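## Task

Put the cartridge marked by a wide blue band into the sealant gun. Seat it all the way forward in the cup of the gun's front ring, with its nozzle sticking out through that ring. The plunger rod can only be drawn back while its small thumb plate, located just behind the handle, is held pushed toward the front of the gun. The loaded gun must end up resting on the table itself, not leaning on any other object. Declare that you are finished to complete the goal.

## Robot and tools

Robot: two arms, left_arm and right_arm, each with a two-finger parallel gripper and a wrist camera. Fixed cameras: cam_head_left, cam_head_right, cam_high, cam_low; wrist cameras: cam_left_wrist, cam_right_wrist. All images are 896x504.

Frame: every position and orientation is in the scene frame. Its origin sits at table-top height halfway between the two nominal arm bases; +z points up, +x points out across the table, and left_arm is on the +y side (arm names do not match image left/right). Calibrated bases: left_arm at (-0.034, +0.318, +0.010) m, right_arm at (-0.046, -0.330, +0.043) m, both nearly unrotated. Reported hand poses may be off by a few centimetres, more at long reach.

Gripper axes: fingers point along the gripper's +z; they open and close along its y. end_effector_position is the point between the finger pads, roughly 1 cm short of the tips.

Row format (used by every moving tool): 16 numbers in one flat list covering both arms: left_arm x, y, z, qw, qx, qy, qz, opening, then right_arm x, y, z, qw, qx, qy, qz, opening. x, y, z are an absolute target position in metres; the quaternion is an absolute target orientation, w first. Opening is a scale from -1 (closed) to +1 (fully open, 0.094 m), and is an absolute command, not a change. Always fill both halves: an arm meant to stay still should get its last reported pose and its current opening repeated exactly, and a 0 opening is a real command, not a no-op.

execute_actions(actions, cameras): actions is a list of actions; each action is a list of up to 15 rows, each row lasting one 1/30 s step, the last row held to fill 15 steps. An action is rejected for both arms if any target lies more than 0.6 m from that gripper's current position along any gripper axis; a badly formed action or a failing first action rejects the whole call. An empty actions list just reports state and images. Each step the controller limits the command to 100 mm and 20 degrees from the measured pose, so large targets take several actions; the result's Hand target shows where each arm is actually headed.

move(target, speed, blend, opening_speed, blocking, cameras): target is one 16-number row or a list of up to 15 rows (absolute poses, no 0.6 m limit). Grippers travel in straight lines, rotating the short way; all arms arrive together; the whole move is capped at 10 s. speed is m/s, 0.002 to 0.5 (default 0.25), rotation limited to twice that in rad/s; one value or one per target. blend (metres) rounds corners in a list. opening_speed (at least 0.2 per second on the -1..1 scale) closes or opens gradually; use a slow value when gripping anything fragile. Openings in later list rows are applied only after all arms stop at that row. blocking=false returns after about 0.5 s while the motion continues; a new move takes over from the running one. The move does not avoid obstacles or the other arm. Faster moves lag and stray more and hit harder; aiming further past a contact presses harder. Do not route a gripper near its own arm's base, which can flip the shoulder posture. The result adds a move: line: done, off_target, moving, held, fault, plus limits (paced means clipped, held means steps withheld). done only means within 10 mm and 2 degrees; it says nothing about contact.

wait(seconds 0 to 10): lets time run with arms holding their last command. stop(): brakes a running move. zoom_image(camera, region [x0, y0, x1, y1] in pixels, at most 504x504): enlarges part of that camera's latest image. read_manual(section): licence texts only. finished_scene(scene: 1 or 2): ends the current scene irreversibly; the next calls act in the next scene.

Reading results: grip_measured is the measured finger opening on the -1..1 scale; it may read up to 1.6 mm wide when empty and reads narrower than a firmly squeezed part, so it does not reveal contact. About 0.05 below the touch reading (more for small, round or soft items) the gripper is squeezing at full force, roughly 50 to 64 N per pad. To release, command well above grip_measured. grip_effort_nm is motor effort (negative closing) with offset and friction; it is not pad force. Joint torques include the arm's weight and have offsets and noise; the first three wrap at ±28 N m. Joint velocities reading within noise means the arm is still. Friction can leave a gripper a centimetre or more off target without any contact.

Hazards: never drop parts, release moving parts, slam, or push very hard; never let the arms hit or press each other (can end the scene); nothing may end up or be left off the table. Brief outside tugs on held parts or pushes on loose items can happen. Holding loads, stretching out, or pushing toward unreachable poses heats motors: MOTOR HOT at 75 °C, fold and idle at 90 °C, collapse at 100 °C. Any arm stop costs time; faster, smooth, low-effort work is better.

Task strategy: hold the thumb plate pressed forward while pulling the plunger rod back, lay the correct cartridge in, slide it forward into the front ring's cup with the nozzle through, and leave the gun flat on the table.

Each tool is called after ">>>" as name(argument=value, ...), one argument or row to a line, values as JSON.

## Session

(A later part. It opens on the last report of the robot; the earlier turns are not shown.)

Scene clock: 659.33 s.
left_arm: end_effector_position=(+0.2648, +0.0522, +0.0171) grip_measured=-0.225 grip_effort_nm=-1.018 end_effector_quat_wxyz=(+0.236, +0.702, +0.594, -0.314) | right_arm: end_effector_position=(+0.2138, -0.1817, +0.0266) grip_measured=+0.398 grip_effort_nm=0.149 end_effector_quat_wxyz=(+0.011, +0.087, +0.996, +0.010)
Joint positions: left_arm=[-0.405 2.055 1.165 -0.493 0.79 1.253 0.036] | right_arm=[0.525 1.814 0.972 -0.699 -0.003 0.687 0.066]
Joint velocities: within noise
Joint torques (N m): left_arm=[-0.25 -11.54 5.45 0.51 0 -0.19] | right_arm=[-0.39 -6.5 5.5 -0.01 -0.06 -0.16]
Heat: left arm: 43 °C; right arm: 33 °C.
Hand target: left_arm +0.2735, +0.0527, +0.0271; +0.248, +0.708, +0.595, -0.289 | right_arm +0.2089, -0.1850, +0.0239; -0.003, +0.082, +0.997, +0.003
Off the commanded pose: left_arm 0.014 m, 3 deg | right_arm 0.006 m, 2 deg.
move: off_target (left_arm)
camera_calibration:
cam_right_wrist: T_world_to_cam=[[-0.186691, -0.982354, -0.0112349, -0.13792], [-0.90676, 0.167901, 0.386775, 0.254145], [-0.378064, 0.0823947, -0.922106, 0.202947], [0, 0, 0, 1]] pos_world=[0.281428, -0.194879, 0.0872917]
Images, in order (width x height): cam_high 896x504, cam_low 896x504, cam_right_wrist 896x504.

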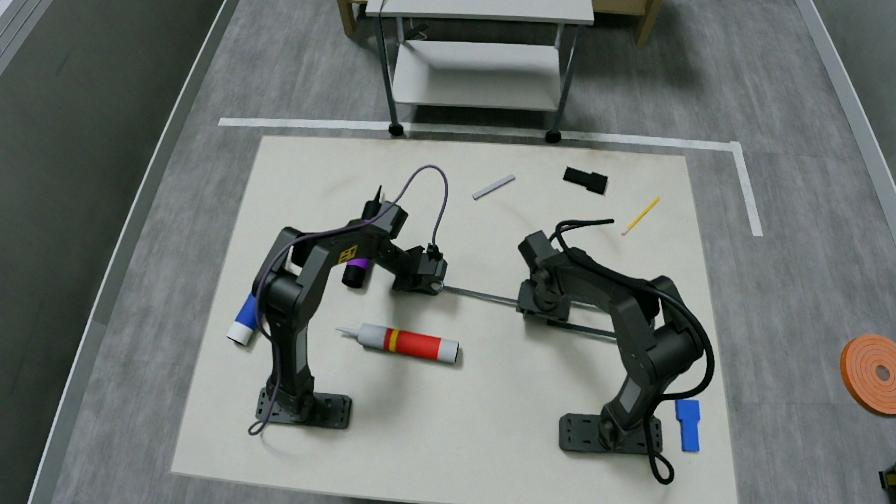

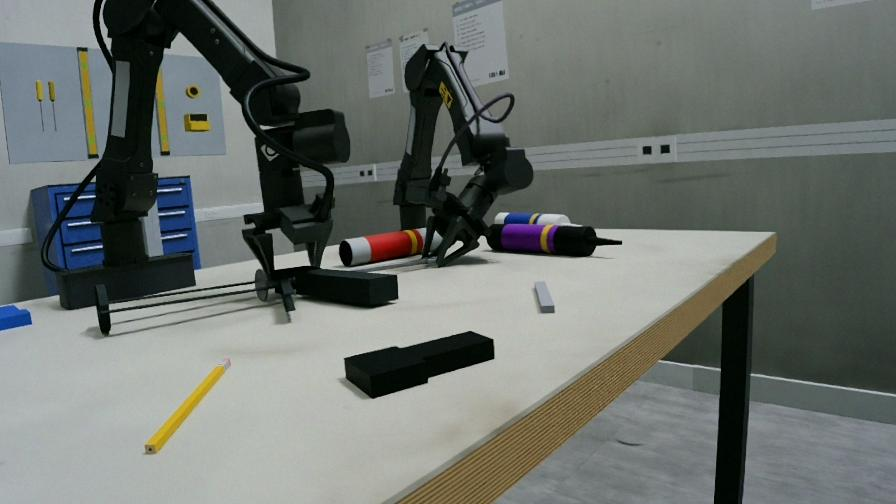

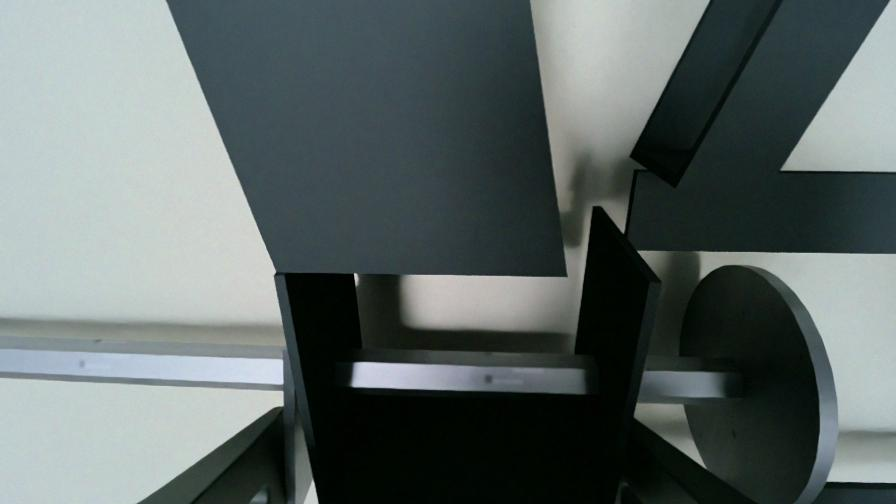

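>>> move(
  target=[
    [0.273,0.052,0.028,0.2478,0.705,0.597,-0.2925,-0.5,0.210,-0.186,0.06,0.0,0.0828,0.9966,0,0.4],
    [0.273,0.052,0.028,0.2478,0.705,0.597,-0.2925,-0.5,0.214,-0.160,0.06,0.0,0.0828,0.9966,0,0.4],
  ],
  speed=0.1,
  cameras=["cam_high","cam_low","cam_right_wrist"],
)

Scene clock: 681.57 s.
left_arm: end_effector_position=(+0.2648, +0.0522, +0.0171) grip_measured=-0.225 grip_effort_nm=-1.013 end_effector_quat_wxyz=(+0.235, +0.702, +0.595, -0.315) | right_arm: end_effector_position=(+0.2129, -0.1637, +0.0576) grip_measured=+0.398 grip_effort_nm=0.134 end_effector_quat_wxyz=(+0.000, +0.077, +0.997, +0.004)
Joint positions: left_arm=[-0.405 2.055 1.165 -0.493 0.79 1.25 0.036] | right_arm=[0.576 1.802 1.099 -0.864 -0.007 0.718 0.066]
Joint velocities: within noise
Joint torques (N m): left_arm=[-0.31 -11.56 5.34 0.52 0.08 -0.2] | right_arm=[0.12 -6.72 7.64 0.01 0.07 0.13]
Heat: left arm: 41 °C; right arm: 34 °C.
Hand target: left_arm +0.2730, +0.0520, +0.0280; +0.248, +0.705, +0.597, -0.293 | right_arm +0.2160, -0.1631, +0.0595; +0.000, +0.084, +0.996, -0.001
Off the commanded pose: left_arm 0.014 m, 3 deg | right_arm 0.005 m, 1 deg.
move: off_target (left_arm)
camera_calibration:
cam_right_wrist: T_world_to_cam=[[-0.167114, -0.985935, 0.00225736, -0.125587], [-0.900837, 0.15362, 0.40607, 0.233669], [-0.400706, 0.0658264, -0.913839, 0.23135], [0, 0, 0, 1]] pos_world=[0.282214, -0.174945, 0.116814]
Images, in order (width x height): cam_high 896x504, cam_low 896x504, cam_right_wrist 896x504.

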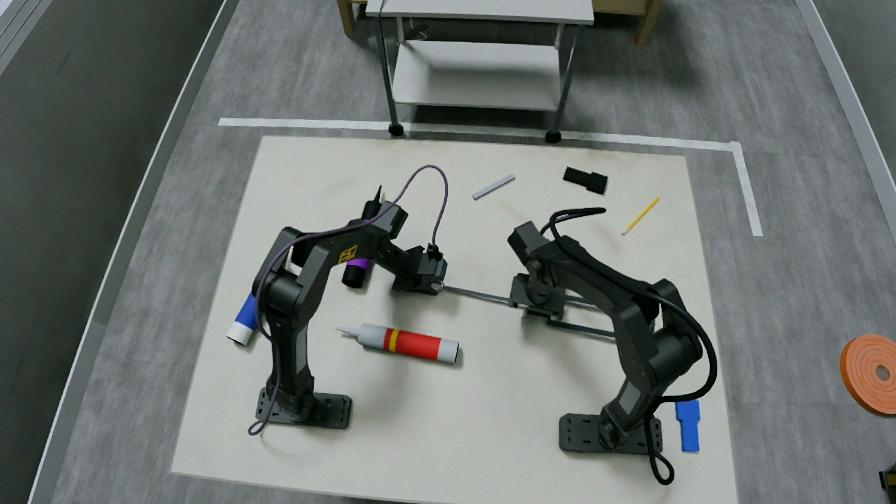

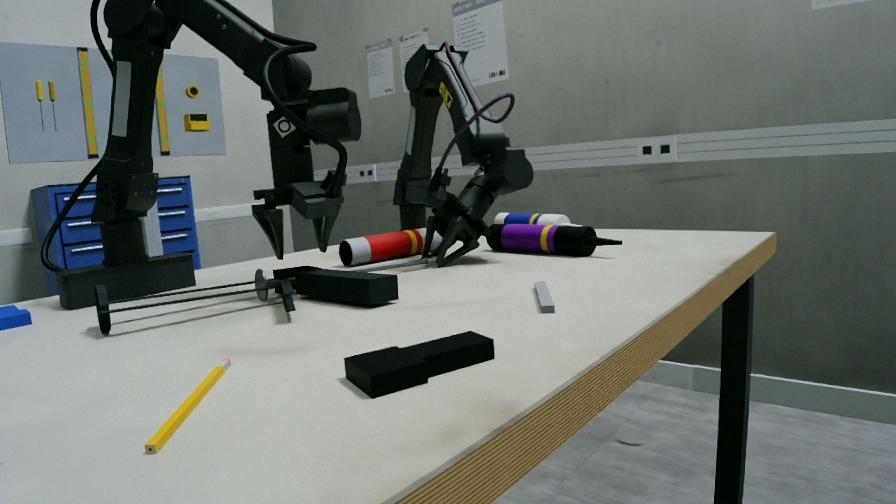

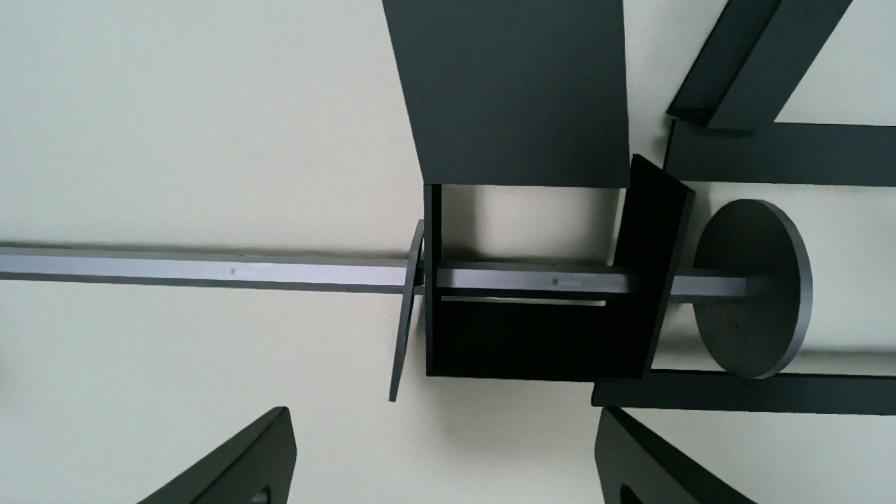

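>>> move(
  target=[
    [0.273,0.052,0.028,0.2478,0.705,0.597,-0.2925,-0.5,0.2215,-0.158,0.06,0.0,0.0828,0.9966,0,0.05],
    [0.273,0.052,0.028,0.2478,0.705,0.597,-0.2925,-0.5,0.2215,-0.158,0.037,0.0,0.0828,0.9966,0,0.05],
  ],
  speed=0.08,
  cameras=["cam_high","cam_low","cam_right_wrist"],
)

>>> zoom_image(
  camera="cam_low",
  region=[200, 180, 420, 340],
)

Scene clock: 744.03 s.
left_arm: end_effector_position=(+0.2648, +0.0522, +0.0171) grip_measured=-0.225 grip_effort_nm=-1.023 end_effector_quat_wxyz=(+0.235, +0.702, +0.595, -0.315) | right_arm: end_effector_position=(+0.2209, -0.1586, +0.0445) grip_measured=+0.052 grip_effort_nm=-0.095 end_effector_quat_wxyz=(+0.000, +0.079, +0.997, -0.001)
Joint positions: left_arm=[-0.405 2.055 1.165 -0.493 0.79 1.25 0.036] | right_arm=[0.581 1.863 1.121 -0.83 0.001 0.727 0.049]
Joint velocities: within noise
Joint torques (N m): left_arm=[-0.28 -11.55 5.27 0.5 0.1 -0.2] | right_arm=[0.35 -7.02 4.42 0.5 0.05 0.12]
Heat: left arm: 42 °C; right arm: 32 °C.
Hand target: left_arm +0.2730, +0.0520, +0.0280; +0.248, +0.705, +0.597, -0.293 | right_arm +0.2213, -0.1581, +0.0375; +0.002, +0.085, +0.996, -0.003
Off the commanded pose: left_arm 0.014 m, 3 deg | right_arm 0.008 m, 0 deg.
move: off_target (left_arm)
camera_calibration:
cam_right_wrist: T_world_to_cam=[[-0.171655, -0.985083, 0.0120652, -0.11848], [-0.899663, 0.161737, 0.405522, 0.246411], [-0.401424, 0.0587552, -0.914006, 0.22126], [0, 0, 0, 1]] pos_world=[0.290168, -0.169566, 0.103738]
Images, in order (width x height): cam_high 896x504, cam_low 896x504, cam_right_wrist 896x504.

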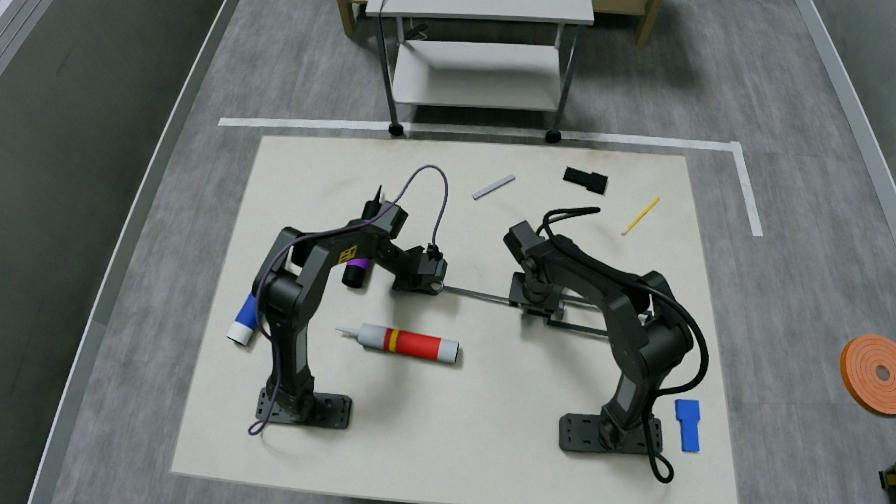

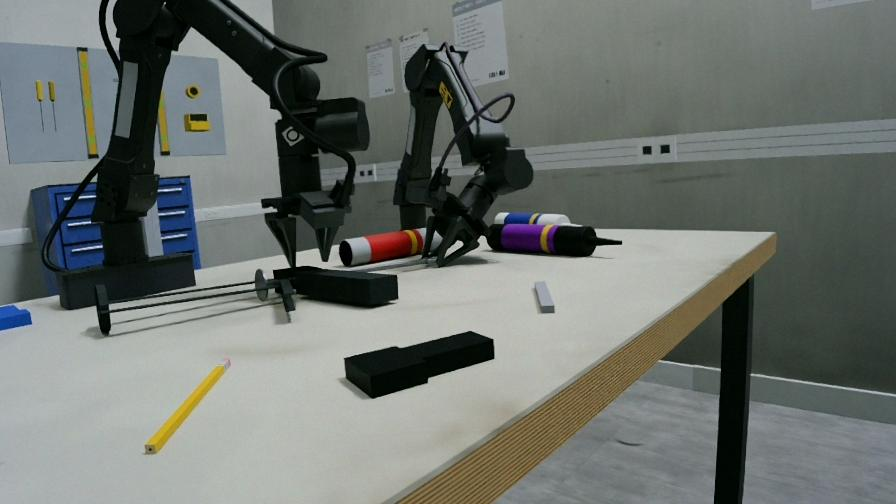

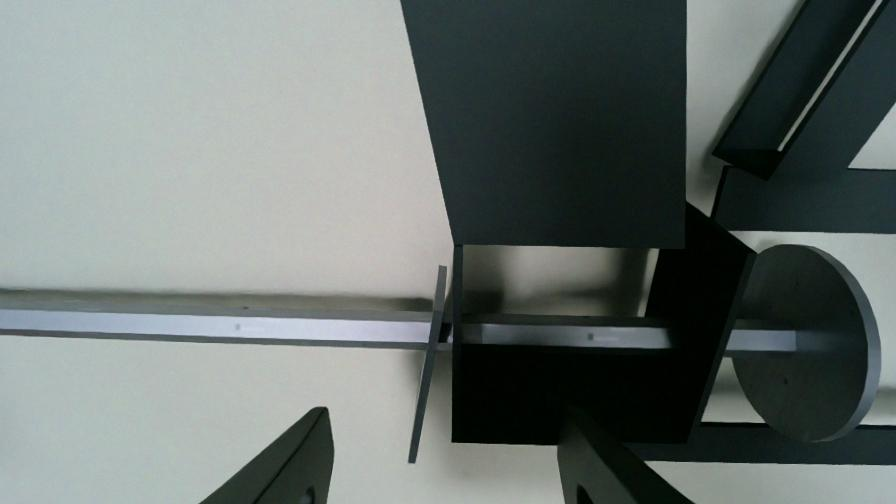

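Scaled by 2.291 from the camera's 896x504 image, which has a finer 1280x720 frame.

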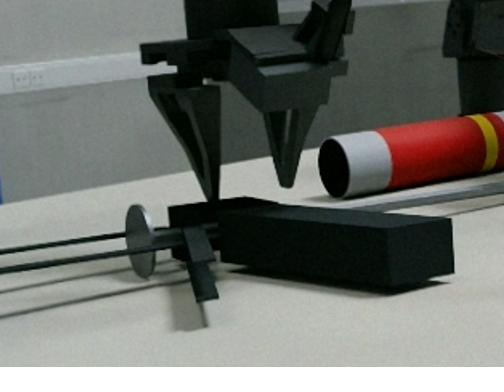

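>>> zoom_image(
  camera="cam_right_wrist",
  region=[180, 300, 700, 504],
)

Region (180, 300, 700, 504) is 520x204 pixels. A region can be at most 504 by 504 pixels.

>>> zoom_image(
  camera="cam_right_wrist",
  region=[210, 300, 700, 504],
)

Scaled by 1.029 from the camera's 896x504 image, which has a finer 1280x720 frame.

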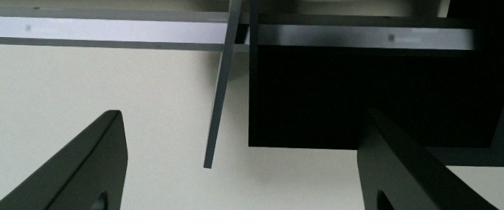

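>>> move(
  target=[0.273,0.052,0.028,0.2478,0.705,0.597,-0.2925,-0.5,0.2245,-0.1585,0.029,0.0,0.0828,0.9966,0,0.05],
  speed=0.06,
  cameras=["cam_high","cam_low","cam_right_wrist"],
)

>>> zoom_image(
  camera="cam_low",
  region=[200, 180, 420, 340],
)

Scene clock: 811.53 s.
left_arm: end_effector_position=(+0.2648, +0.0522, +0.0171) grip_measured=-0.225 grip_effort_nm=-1.018 end_effector_quat_wxyz=(+0.235, +0.702, +0.595, -0.315) | right_arm: end_effector_position=(+0.2207, -0.1587, +0.0441) grip_measured=+0.052 grip_effort_nm=-0.095 end_effector_quat_wxyz=(-0.001, +0.079, +0.997, -0.001)
Joint positions: left_arm=[-0.405 2.055 1.165 -0.493 0.79 1.25 0.036] | right_arm=[0.581 1.865 1.121 -0.83 0.001 0.727 0.049]
Joint velocities: within noise
Joint torques (N m): left_arm=[-0.38 -11.47 5.35 0.53 0.04 -0.22] | right_arm=[-0.57 -5.42 3.92 0.79 -0.02 -0.02]
Heat: left arm: 43 °C; right arm: 32 °C.
Hand target: left_arm +0.2730, +0.0520, +0.0280; +0.248, +0.705, +0.597, -0.293 | right_arm +0.2236, -0.1590, +0.0297; +0.000, +0.083, +0.997, +0.000
Off the commanded pose: left_arm 0.014 m, 3 deg | right_arm 0.016 m, 0 deg.
move: off_target (left_arm, right_arm)
camera_calibration:
cam_right_wrist: T_world_to_cam=[[-0.171639, -0.985073, 0.0130998, -0.118643], [-0.899138, 0.162072, 0.406552, 0.246366], [-0.402606, 0.0580014, -0.913534, 0.22091], [0, 0, 0, 1]] pos_world=[0.290093, -0.169615, 0.103202]
Images, in order (width x height): cam_high 896x504, cam_low 896x504, cam_right_wrist 896x504.

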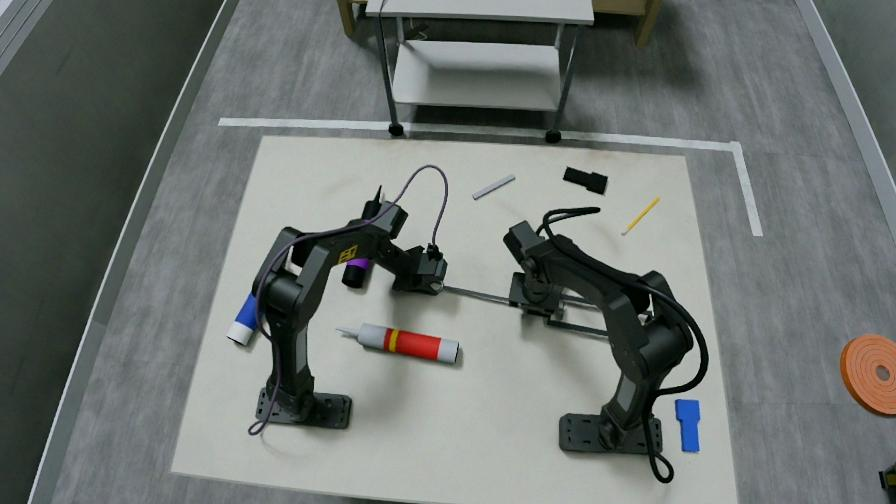

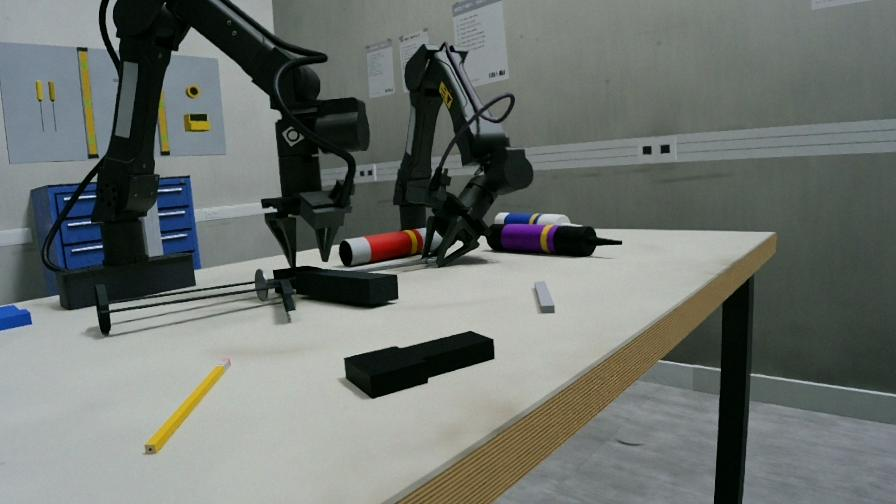

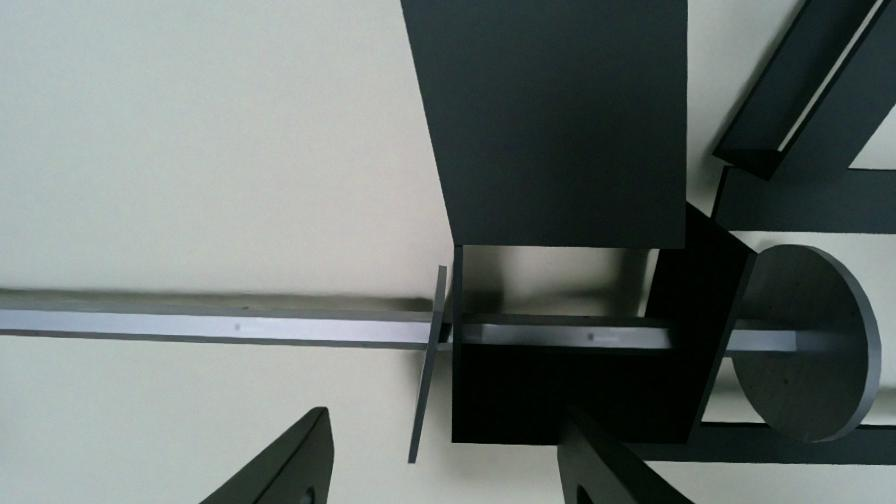

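Scaled by 2.291 from the camera's 896x504 image, which has a finer 1280x720 frame.

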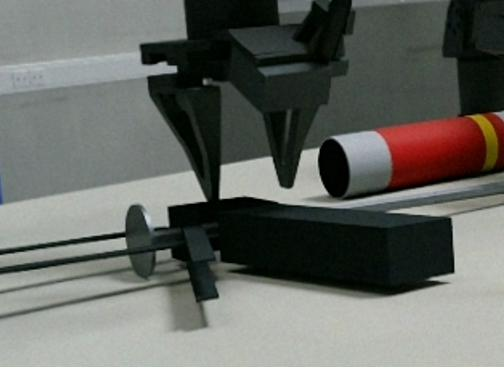

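>>> move(
  target=[
    [0.273,0.052,0.028,0.2478,0.705,0.597,-0.2925,-0.5,0.2225,-0.1585,0.055,0.0,0.0828,0.9966,0,0.05],
    [0.273,0.052,0.028,0.2478,0.705,0.597,-0.2925,-0.5,0.238,-0.1605,0.050,0.0,0.0828,0.9966,0,0.05],
  ],
  speed=0.06,
  cameras=["cam_right_wrist"],
)

Scene clock: 846.20 s.
left_arm: end_effector_position=(+0.2648, +0.0522, +0.0171) grip_measured=-0.225 grip_effort_nm=-1.018 end_effector_quat_wxyz=(+0.235, +0.702, +0.595, -0.315) | right_arm: end_effector_position=(+0.2328, -0.1591, +0.0482) grip_measured=+0.052 grip_effort_nm=-0.100 end_effector_quat_wxyz=(-0.001, +0.087, +0.996, +0.004)
Joint positions: left_arm=[-0.405 2.055 1.165 -0.493 0.79 1.25 0.036] | right_arm=[0.555 1.886 1.169 -0.85 -0.008 0.716 0.049]
Joint velocities: within noise
Joint torques (N m): left_arm=[-0.27 -11.54 5.29 0.5 0.05 -0.21] | right_arm=[-0.42 -7.47 7.69 0.03 -0.02 -0.17]
Heat: left arm: 43 °C; right arm: 33 °C.
Hand target: left_arm +0.2730, +0.0520, +0.0280; +0.248, +0.705, +0.597, -0.293 | right_arm +0.2369, -0.1584, +0.0499; -0.002, +0.082, +0.997, +0.004
Off the commanded pose: left_arm 0.014 m, 3 deg | right_arm 0.006 m, 1 deg.
move: off_target (left_arm)
camera_calibration:
cam_right_wrist: T_world_to_cam=[[-0.18673, -0.982409, 0.00213521, -0.112572], [-0.896744, 0.171334, 0.408038, 0.256505], [-0.401226, 0.074278, -0.912963, 0.231804], [0, 0, 0, 1]] pos_world=[0.302004, -0.171758, 0.107205]
Images, in order (width x height): cam_right_wrist 896x504.

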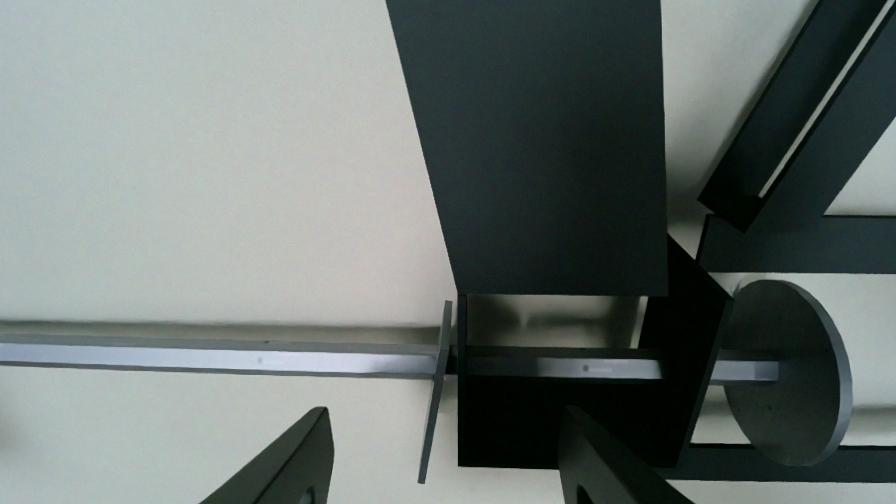

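>>> move(
  target=[
    [0.273,0.052,0.028,0.2478,0.705,0.597,-0.2925,-0.5,0.2425,-0.1575,0.050,0.0,0.0958,0.9954,0,0.05],
    [0.273,0.052,0.028,0.2478,0.705,0.597,-0.2925,-0.5,0.2425,-0.1575,0.035,0.0,0.0958,0.9954,0,0.05],
  ],
  speed=0.06,
  cameras=["cam_right_wrist","cam_low"],
)

>>> zoom_image(
  camera="cam_low",
  region=[200, 180, 420, 340],
)

Scene clock: 860.33 s.
left_arm: end_effector_position=(+0.2648, +0.0522, +0.0171) grip_measured=-0.225 grip_effort_nm=-1.018 end_effector_quat_wxyz=(+0.235, +0.702, +0.595, -0.315) | right_arm: end_effector_position=(+0.2382, -0.1559, +0.0387) grip_measured=+0.052 grip_effort_nm=-0.095 end_effector_quat_wxyz=(-0.005, +0.087, +0.996, +0.002)
Joint positions: left_arm=[-0.405 2.055 1.165 -0.493 0.79 1.25 0.036] | right_arm=[0.555 1.932 1.19 -0.834 -0.008 0.716 0.049]
Joint velocities: within noise
Joint torques (N m): left_arm=[-0.18 -11.51 5.34 0.51 0.09 -0.2] | right_arm=[-0.55 -7.86 5.38 0.34 0.06 0.09]
Heat: left arm: 43 °C; right arm: 33 °C.
Hand target: left_arm +0.2730, +0.0520, +0.0280; +0.248, +0.705, +0.597, -0.293 | right_arm +0.2419, -0.1578, +0.0348; -0.001, +0.096, +0.995, +0.000
Off the commanded pose: left_arm 0.014 m, 3 deg | right_arm 0.006 m, 1 deg.
move: off_target (left_arm)
camera_calibration:
cam_right_wrist: T_world_to_cam=[[-0.186689, -0.982384, 0.00826978, -0.108623], [-0.893502, 0.173285, 0.414279, 0.263924], [-0.408414, 0.0699521, -0.910112, 0.225979], [0, 0, 0, 1]] pos_world=[0.307831, -0.168252, 0.0972262]
Images, in order (width x height): cam_low 896x504, cam_right_wrist 896x504.

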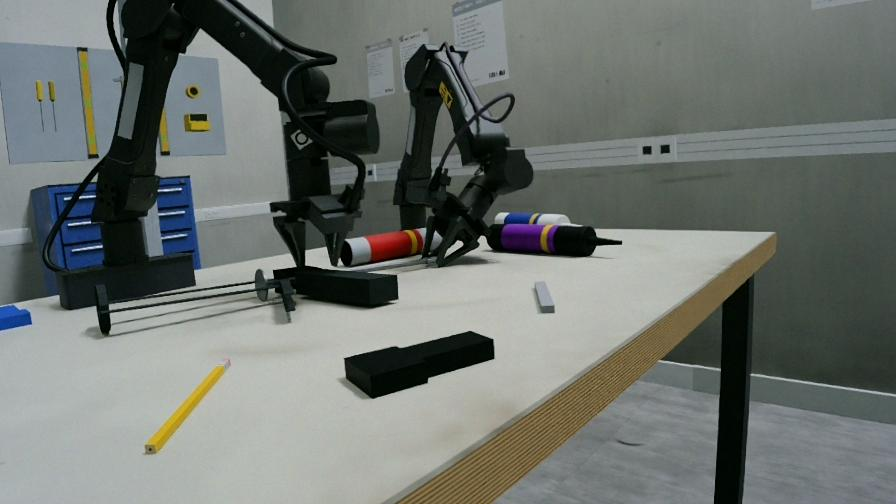

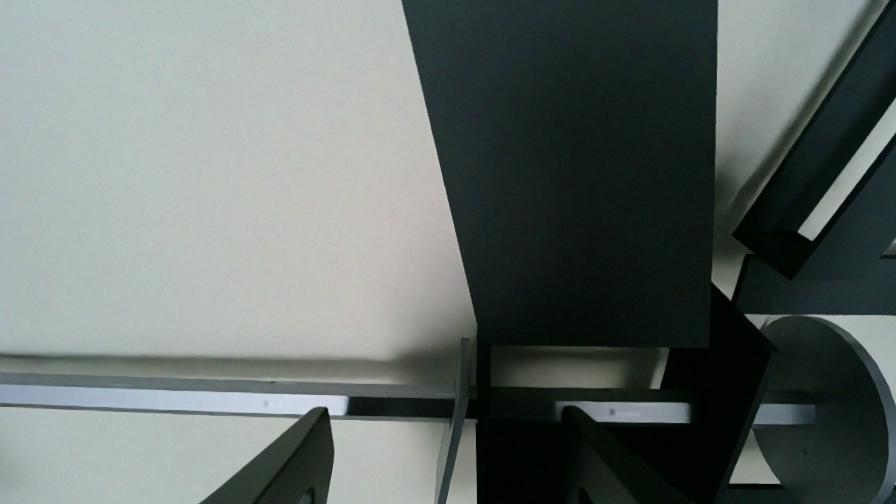

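Scaled by 2.291 from the camera's 896x504 image, which has a finer 1280x720 frame.

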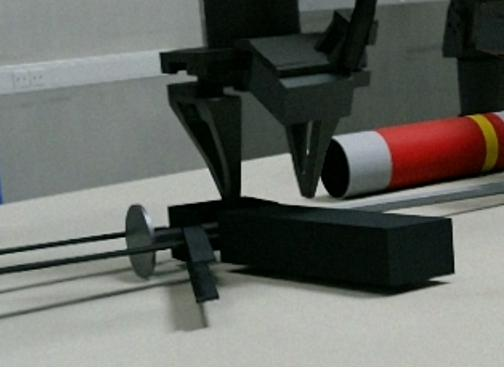

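>>> move(
  target=[0.273,0.052,0.028,0.2478,0.705,0.597,-0.2925,-0.5,0.2415,-0.163,0.029,0.0,0.0958,0.9954,0,0.05],
  speed=0.06,
  cameras=["cam_right_wrist","cam_low"],
)

>>> zoom_image(
  camera="cam_low",
  region=[200, 180, 420, 340],
)

Scene clock: 872.93 s.
left_arm: end_effector_position=(+0.2648, +0.0522, +0.0171) grip_measured=-0.225 grip_effort_nm=-1.018 end_effector_quat_wxyz=(+0.235, +0.702, +0.595, -0.315) | right_arm: end_effector_position=(+0.2417, -0.1610, +0.0346) grip_measured=+0.052 grip_effort_nm=-0.100 end_effector_quat_wxyz=(+0.000, +0.096, +0.995, +0.005)
Joint positions: left_arm=[-0.405 2.055 1.165 -0.493 0.79 1.25 0.036] | right_arm=[0.536 1.932 1.172 -0.805 -0.008 0.716 0.049]
Joint velocities: within noise
Joint torques (N m): left_arm=[-0.23 -11.51 5.38 0.51 0.07 -0.2] | right_arm=[-0.62 -7.92 4.56 0.37 0.06 -0.04]
Heat: left arm: 43 °C; right arm: 34 °C.
Hand target: left_arm +0.2730, +0.0520, +0.0280; +0.248, +0.705, +0.597, -0.293 | right_arm +0.2425, -0.1647, +0.0291; +0.000, +0.099, +0.995, +0.000
Off the commanded pose: left_arm 0.014 m, 3 deg | right_arm 0.006 m, 1 deg.
move: off_target (left_arm)
camera_calibration:
cam_right_wrist: T_world_to_cam=[[-0.204783, -0.978807, 0.00111275, -0.107708], [-0.89398, 0.187499, 0.406994, 0.272256], [-0.398577, 0.0823507, -0.91343, 0.223804], [0, 0, 0, 1]] pos_world=[0.310538, -0.174904, 0.0937424]
Images, in order (width x height): cam_low 896x504, cam_right_wrist 896x504.

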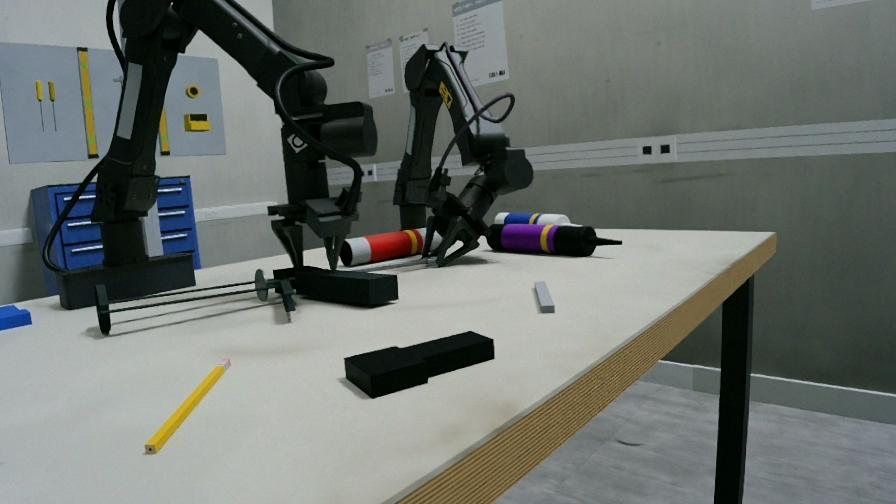

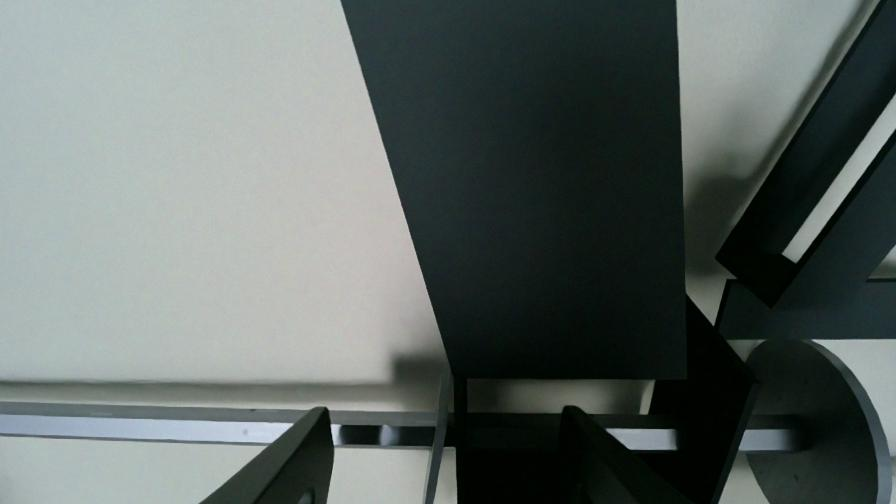

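Scaled by 2.291 from the camera's 896x504 image, which has a finer 1280x720 frame.

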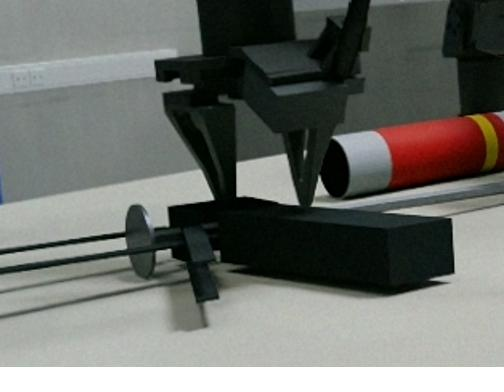

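>>> move(
  target=[0.273,0.052,0.028,0.2478,0.705,0.597,-0.2925,-0.5,0.2415,-0.163,0.029,0.0,0.0958,0.9954,0,-0.98],
  speed=0.06,
  opening_speed=0.5,
  cameras=["cam_right_wrist","cam_low"],
)

>>> zoom_image(
  camera="cam_low",
  region=[200, 180, 420, 340],
)

Scene clock: 887.53 s.
left_arm: end_effector_position=(+0.2648, +0.0522, +0.0171) grip_measured=-0.225 grip_effort_nm=-1.023 end_effector_quat_wxyz=(+0.235, +0.701, +0.595, -0.315) | right_arm: end_effector_position=(+0.2423, -0.1621, +0.0346) grip_measured=-0.885 grip_effort_nm=-1.009 end_effector_quat_wxyz=(+0.001, +0.097, +0.995, +0.003)
Joint positions: left_arm=[-0.405 2.055 1.165 -0.493 0.79 1.248 0.036] | right_arm=[0.535 1.932 1.172 -0.805 -0.003 0.716 0.005]
Joint velocities: within noise
Joint torques (N m): left_arm=[-0.32 -11.58 5.3 0.52 0.08 -0.21] | right_arm=[-0.08 -7.91 4.6 0.36 0.06 -0.04]
Heat: left arm: 43 °C; right arm: 34 °C.
Hand target: left_arm +0.2730, +0.0520, +0.0280; +0.248, +0.705, +0.597, -0.293 | right_arm +0.2420, -0.1642, +0.0291; +0.001, +0.097, +0.995, -0.002
Off the commanded pose: left_arm 0.014 m, 3 deg | right_arm 0.006 m, 0 deg.
move: off_target (left_arm)
camera_calibration:
cam_right_wrist: T_world_to_cam=[[-0.206313, -0.978476, 0.00454325, -0.108394], [-0.894617, 0.190508, 0.404186, 0.27381], [-0.396352, 0.0793244, -0.914665, 0.223173], [0, 0, 0, 1]] pos_world=[0.311047, -0.175927, 0.093951]
Images, in order (width x height): cam_low 896x504, cam_right_wrist 896x504.

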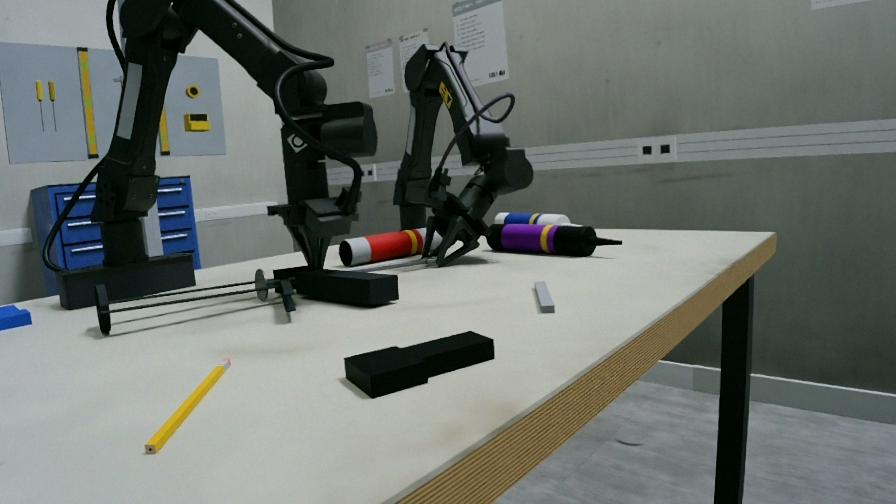

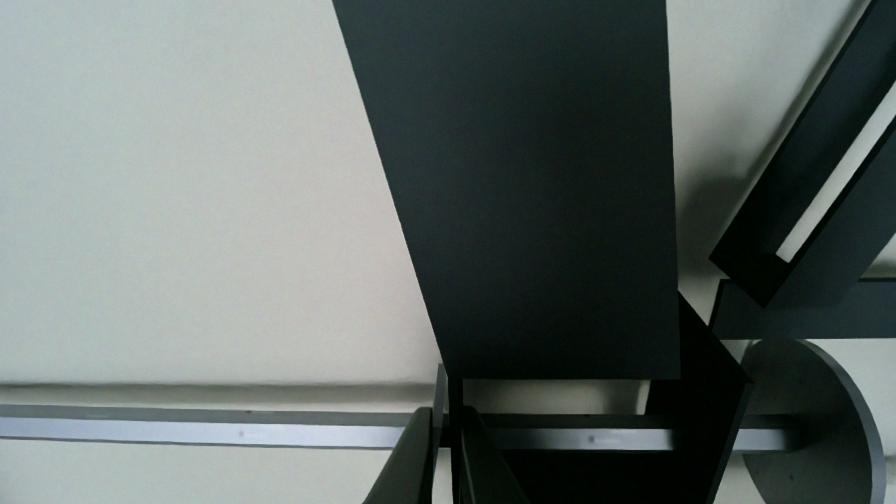

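Scaled by 2.291 from the camera's 896x504 image, which has a finer 1280x720 frame.

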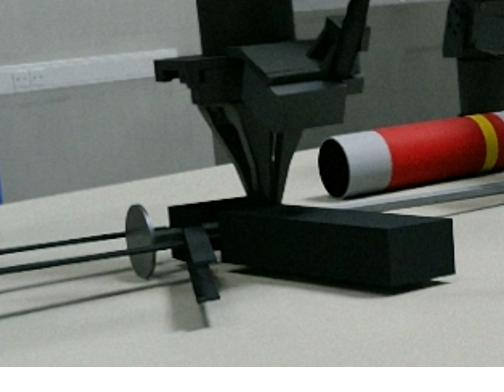

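>>> move(
  target=[0.278,0.098,0.034,0.2478,0.705,0.597,-0.2925,-0.5,0.2405,-0.171,0.029,0.0,0.0958,0.9954,0,-0.98],
  speed=0.06,
  cameras=["cam_right_wrist","cam_low","cam_left_wrist"],
)

Scene clock: 910.07 s.
left_arm: end_effector_position=(+0.2710, +0.0816, +0.0178) grip_measured=-0.225 grip_effort_nm=-1.023 end_effector_quat_wxyz=(+0.237, +0.694, +0.600, -0.320) | right_arm: end_effector_position=(+0.2511, -0.1392, +0.0349) grip_measured=-0.894 grip_effort_nm=-1.004 end_effector_quat_wxyz=(+0.015, +0.089, +0.995, +0.052)
Joint positions: left_arm=[-0.318 2.055 1.165 -0.573 0.813 1.349 0.036] | right_arm=[0.547 1.932 1.167 -0.721 -0.066 0.716 0.005]
Joint velocities: within noise
Joint torques (N m): left_arm=[2.86 -13 4.92 -0.08 0.14 0.48] | right_arm=[-1.51 -9.2 3.58 -0.26 0.51 -0.23]
Heat: left arm: 44 °C; right arm: 34 °C.
Hand target: left_arm +0.2779, +0.0963, +0.0337; +0.248, +0.701, +0.600, -0.296 | right_arm +0.2404, -0.1643, +0.0297; +0.002, +0.089, +0.996, +0.006
Off the commanded pose: left_arm 0.024 m, 4 deg | right_arm 0.034 m, 6 deg.
move: off_target (left_arm, right_arm)
camera_calibration:
cam_left_wrist: T_world_to_cam=[[-0.986232, 0.155476, 0.0563381, 0.252329], [0.129349, 0.937527, -0.322973, -0.0708077], [-0.103033, -0.311239, -0.94473, 0.158703], [0, 0, 0, 1]] pos_world=[0.274365, 0.0765477, 0.112847]
cam_right_wrist: T_world_to_cam=[[-0.189867, -0.977175, -0.0952839, -0.0846177], [-0.911831, 0.139519, 0.386134, 0.275015], [-0.364026, 0.160197, -0.917508, 0.22829], [0, 0, 0, 1]] pos_world=[0.317804, -0.157627, 0.0952033]
Images, in order (width x height): cam_low 896x504, cam_left_wrist 896x504, cam_right_wrist 896x504.

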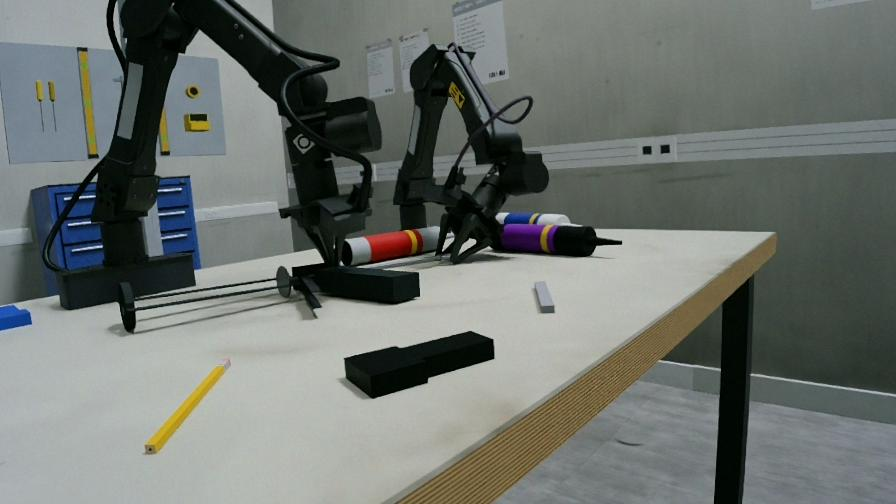

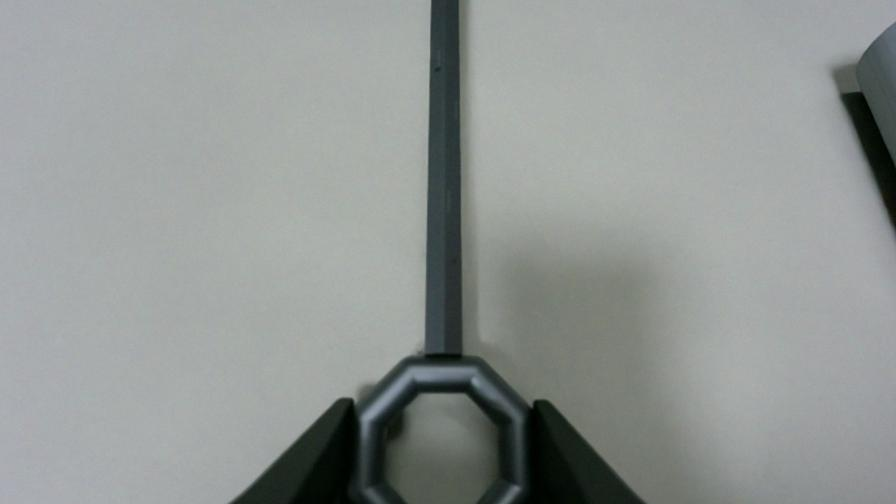

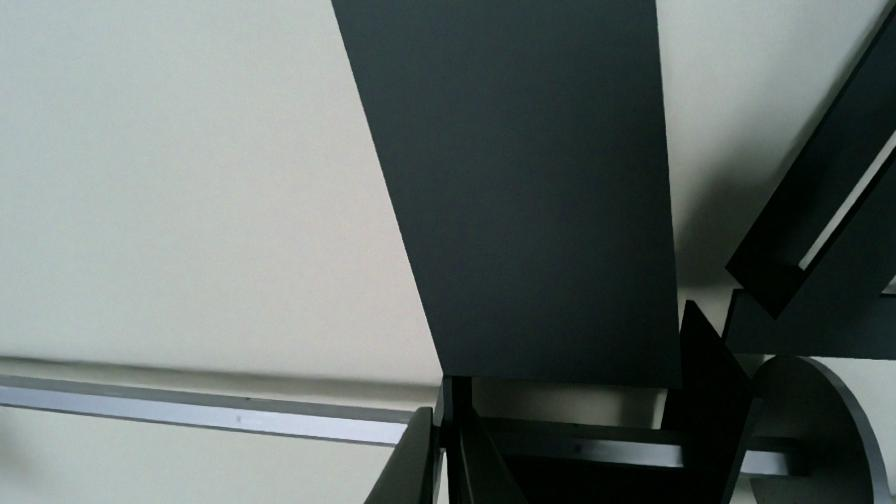

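>>> move(
  target=[0.278,0.098,0.034,0.2478,0.705,0.597,-0.2925,-0.5,0.2385,-0.195,0.029,0.0,0.0958,0.9954,0,-1],
  speed=0.06,
  cameras=["cam_right_wrist","cam_low","cam_head_left"],
)

Scene clock: 926.43 s.
left_arm: end_effector_position=(+0.2707, +0.0817, +0.0178) grip_measured=-0.225 grip_effort_nm=-1.023 end_effector_quat_wxyz=(+0.237, +0.694, +0.600, -0.320) | right_arm: end_effector_position=(+0.2481, -0.1604, +0.0350) grip_measured=-0.895 grip_effort_nm=-1.009 end_effector_quat_wxyz=(+0.009, +0.091, +0.994, +0.057)
Joint positions: left_arm=[-0.318 2.055 1.165 -0.575 0.813 1.351 0.036] | right_arm=[0.487 1.894 1.113 -0.715 -0.086 0.659 0.005]
Joint velocities: within noise
Joint torques (N m): left_arm=[2.77 -13.26 4.88 -0.09 0.07 0.53] | right_arm=[-2.73 -9.05 3.15 -0.28 0.71 -0.28]
Heat: left arm: 46 °C; right arm: 35 °C.
Hand target: left_arm +0.2777, +0.0970, +0.0328; +0.248, +0.704, +0.598, -0.293 | right_arm +0.2381, -0.1929, +0.0297; -0.002, +0.095, +0.995, +0.002
Off the commanded pose: left_arm 0.024 m, 4 deg | right_arm 0.036 m, 7 deg.
move: off_target (left_arm, right_arm)
camera_calibration:
cam_right_wrist: T_world_to_cam=[[-0.192805, -0.975724, -0.103871, -0.104669], [-0.906999, 0.136825, 0.398286, 0.273089], [-0.374405, 0.171002, -0.911361, 0.234819], [0, 0, 0, 1]] pos_world=[0.315428, -0.179648, 0.0943652]
Images, in order (width x height): cam_head_left 896x504, cam_low 896x504, cam_right_wrist 896x504.

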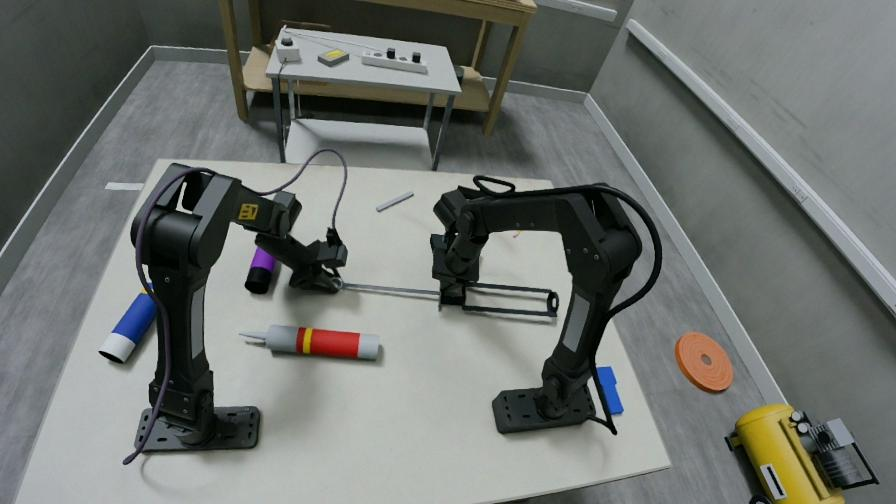

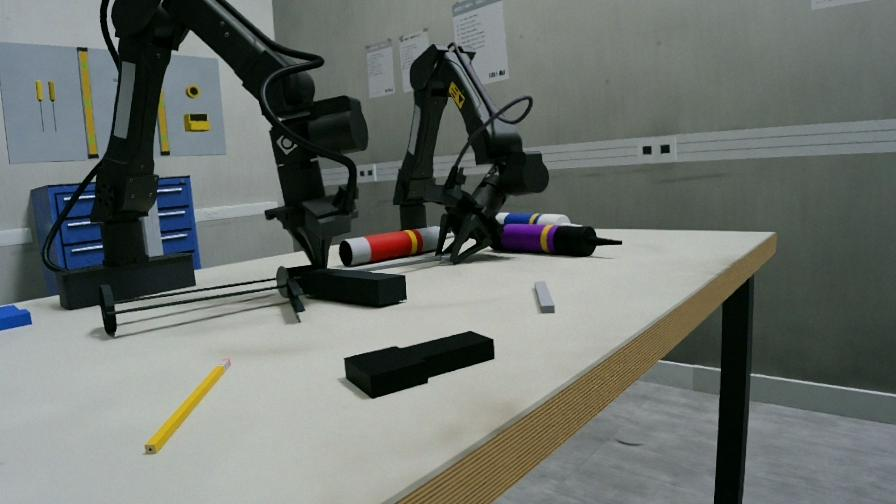

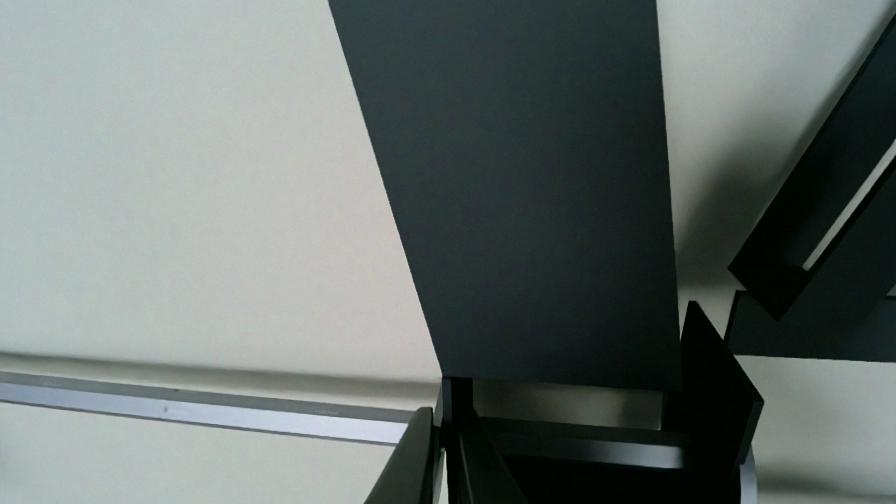

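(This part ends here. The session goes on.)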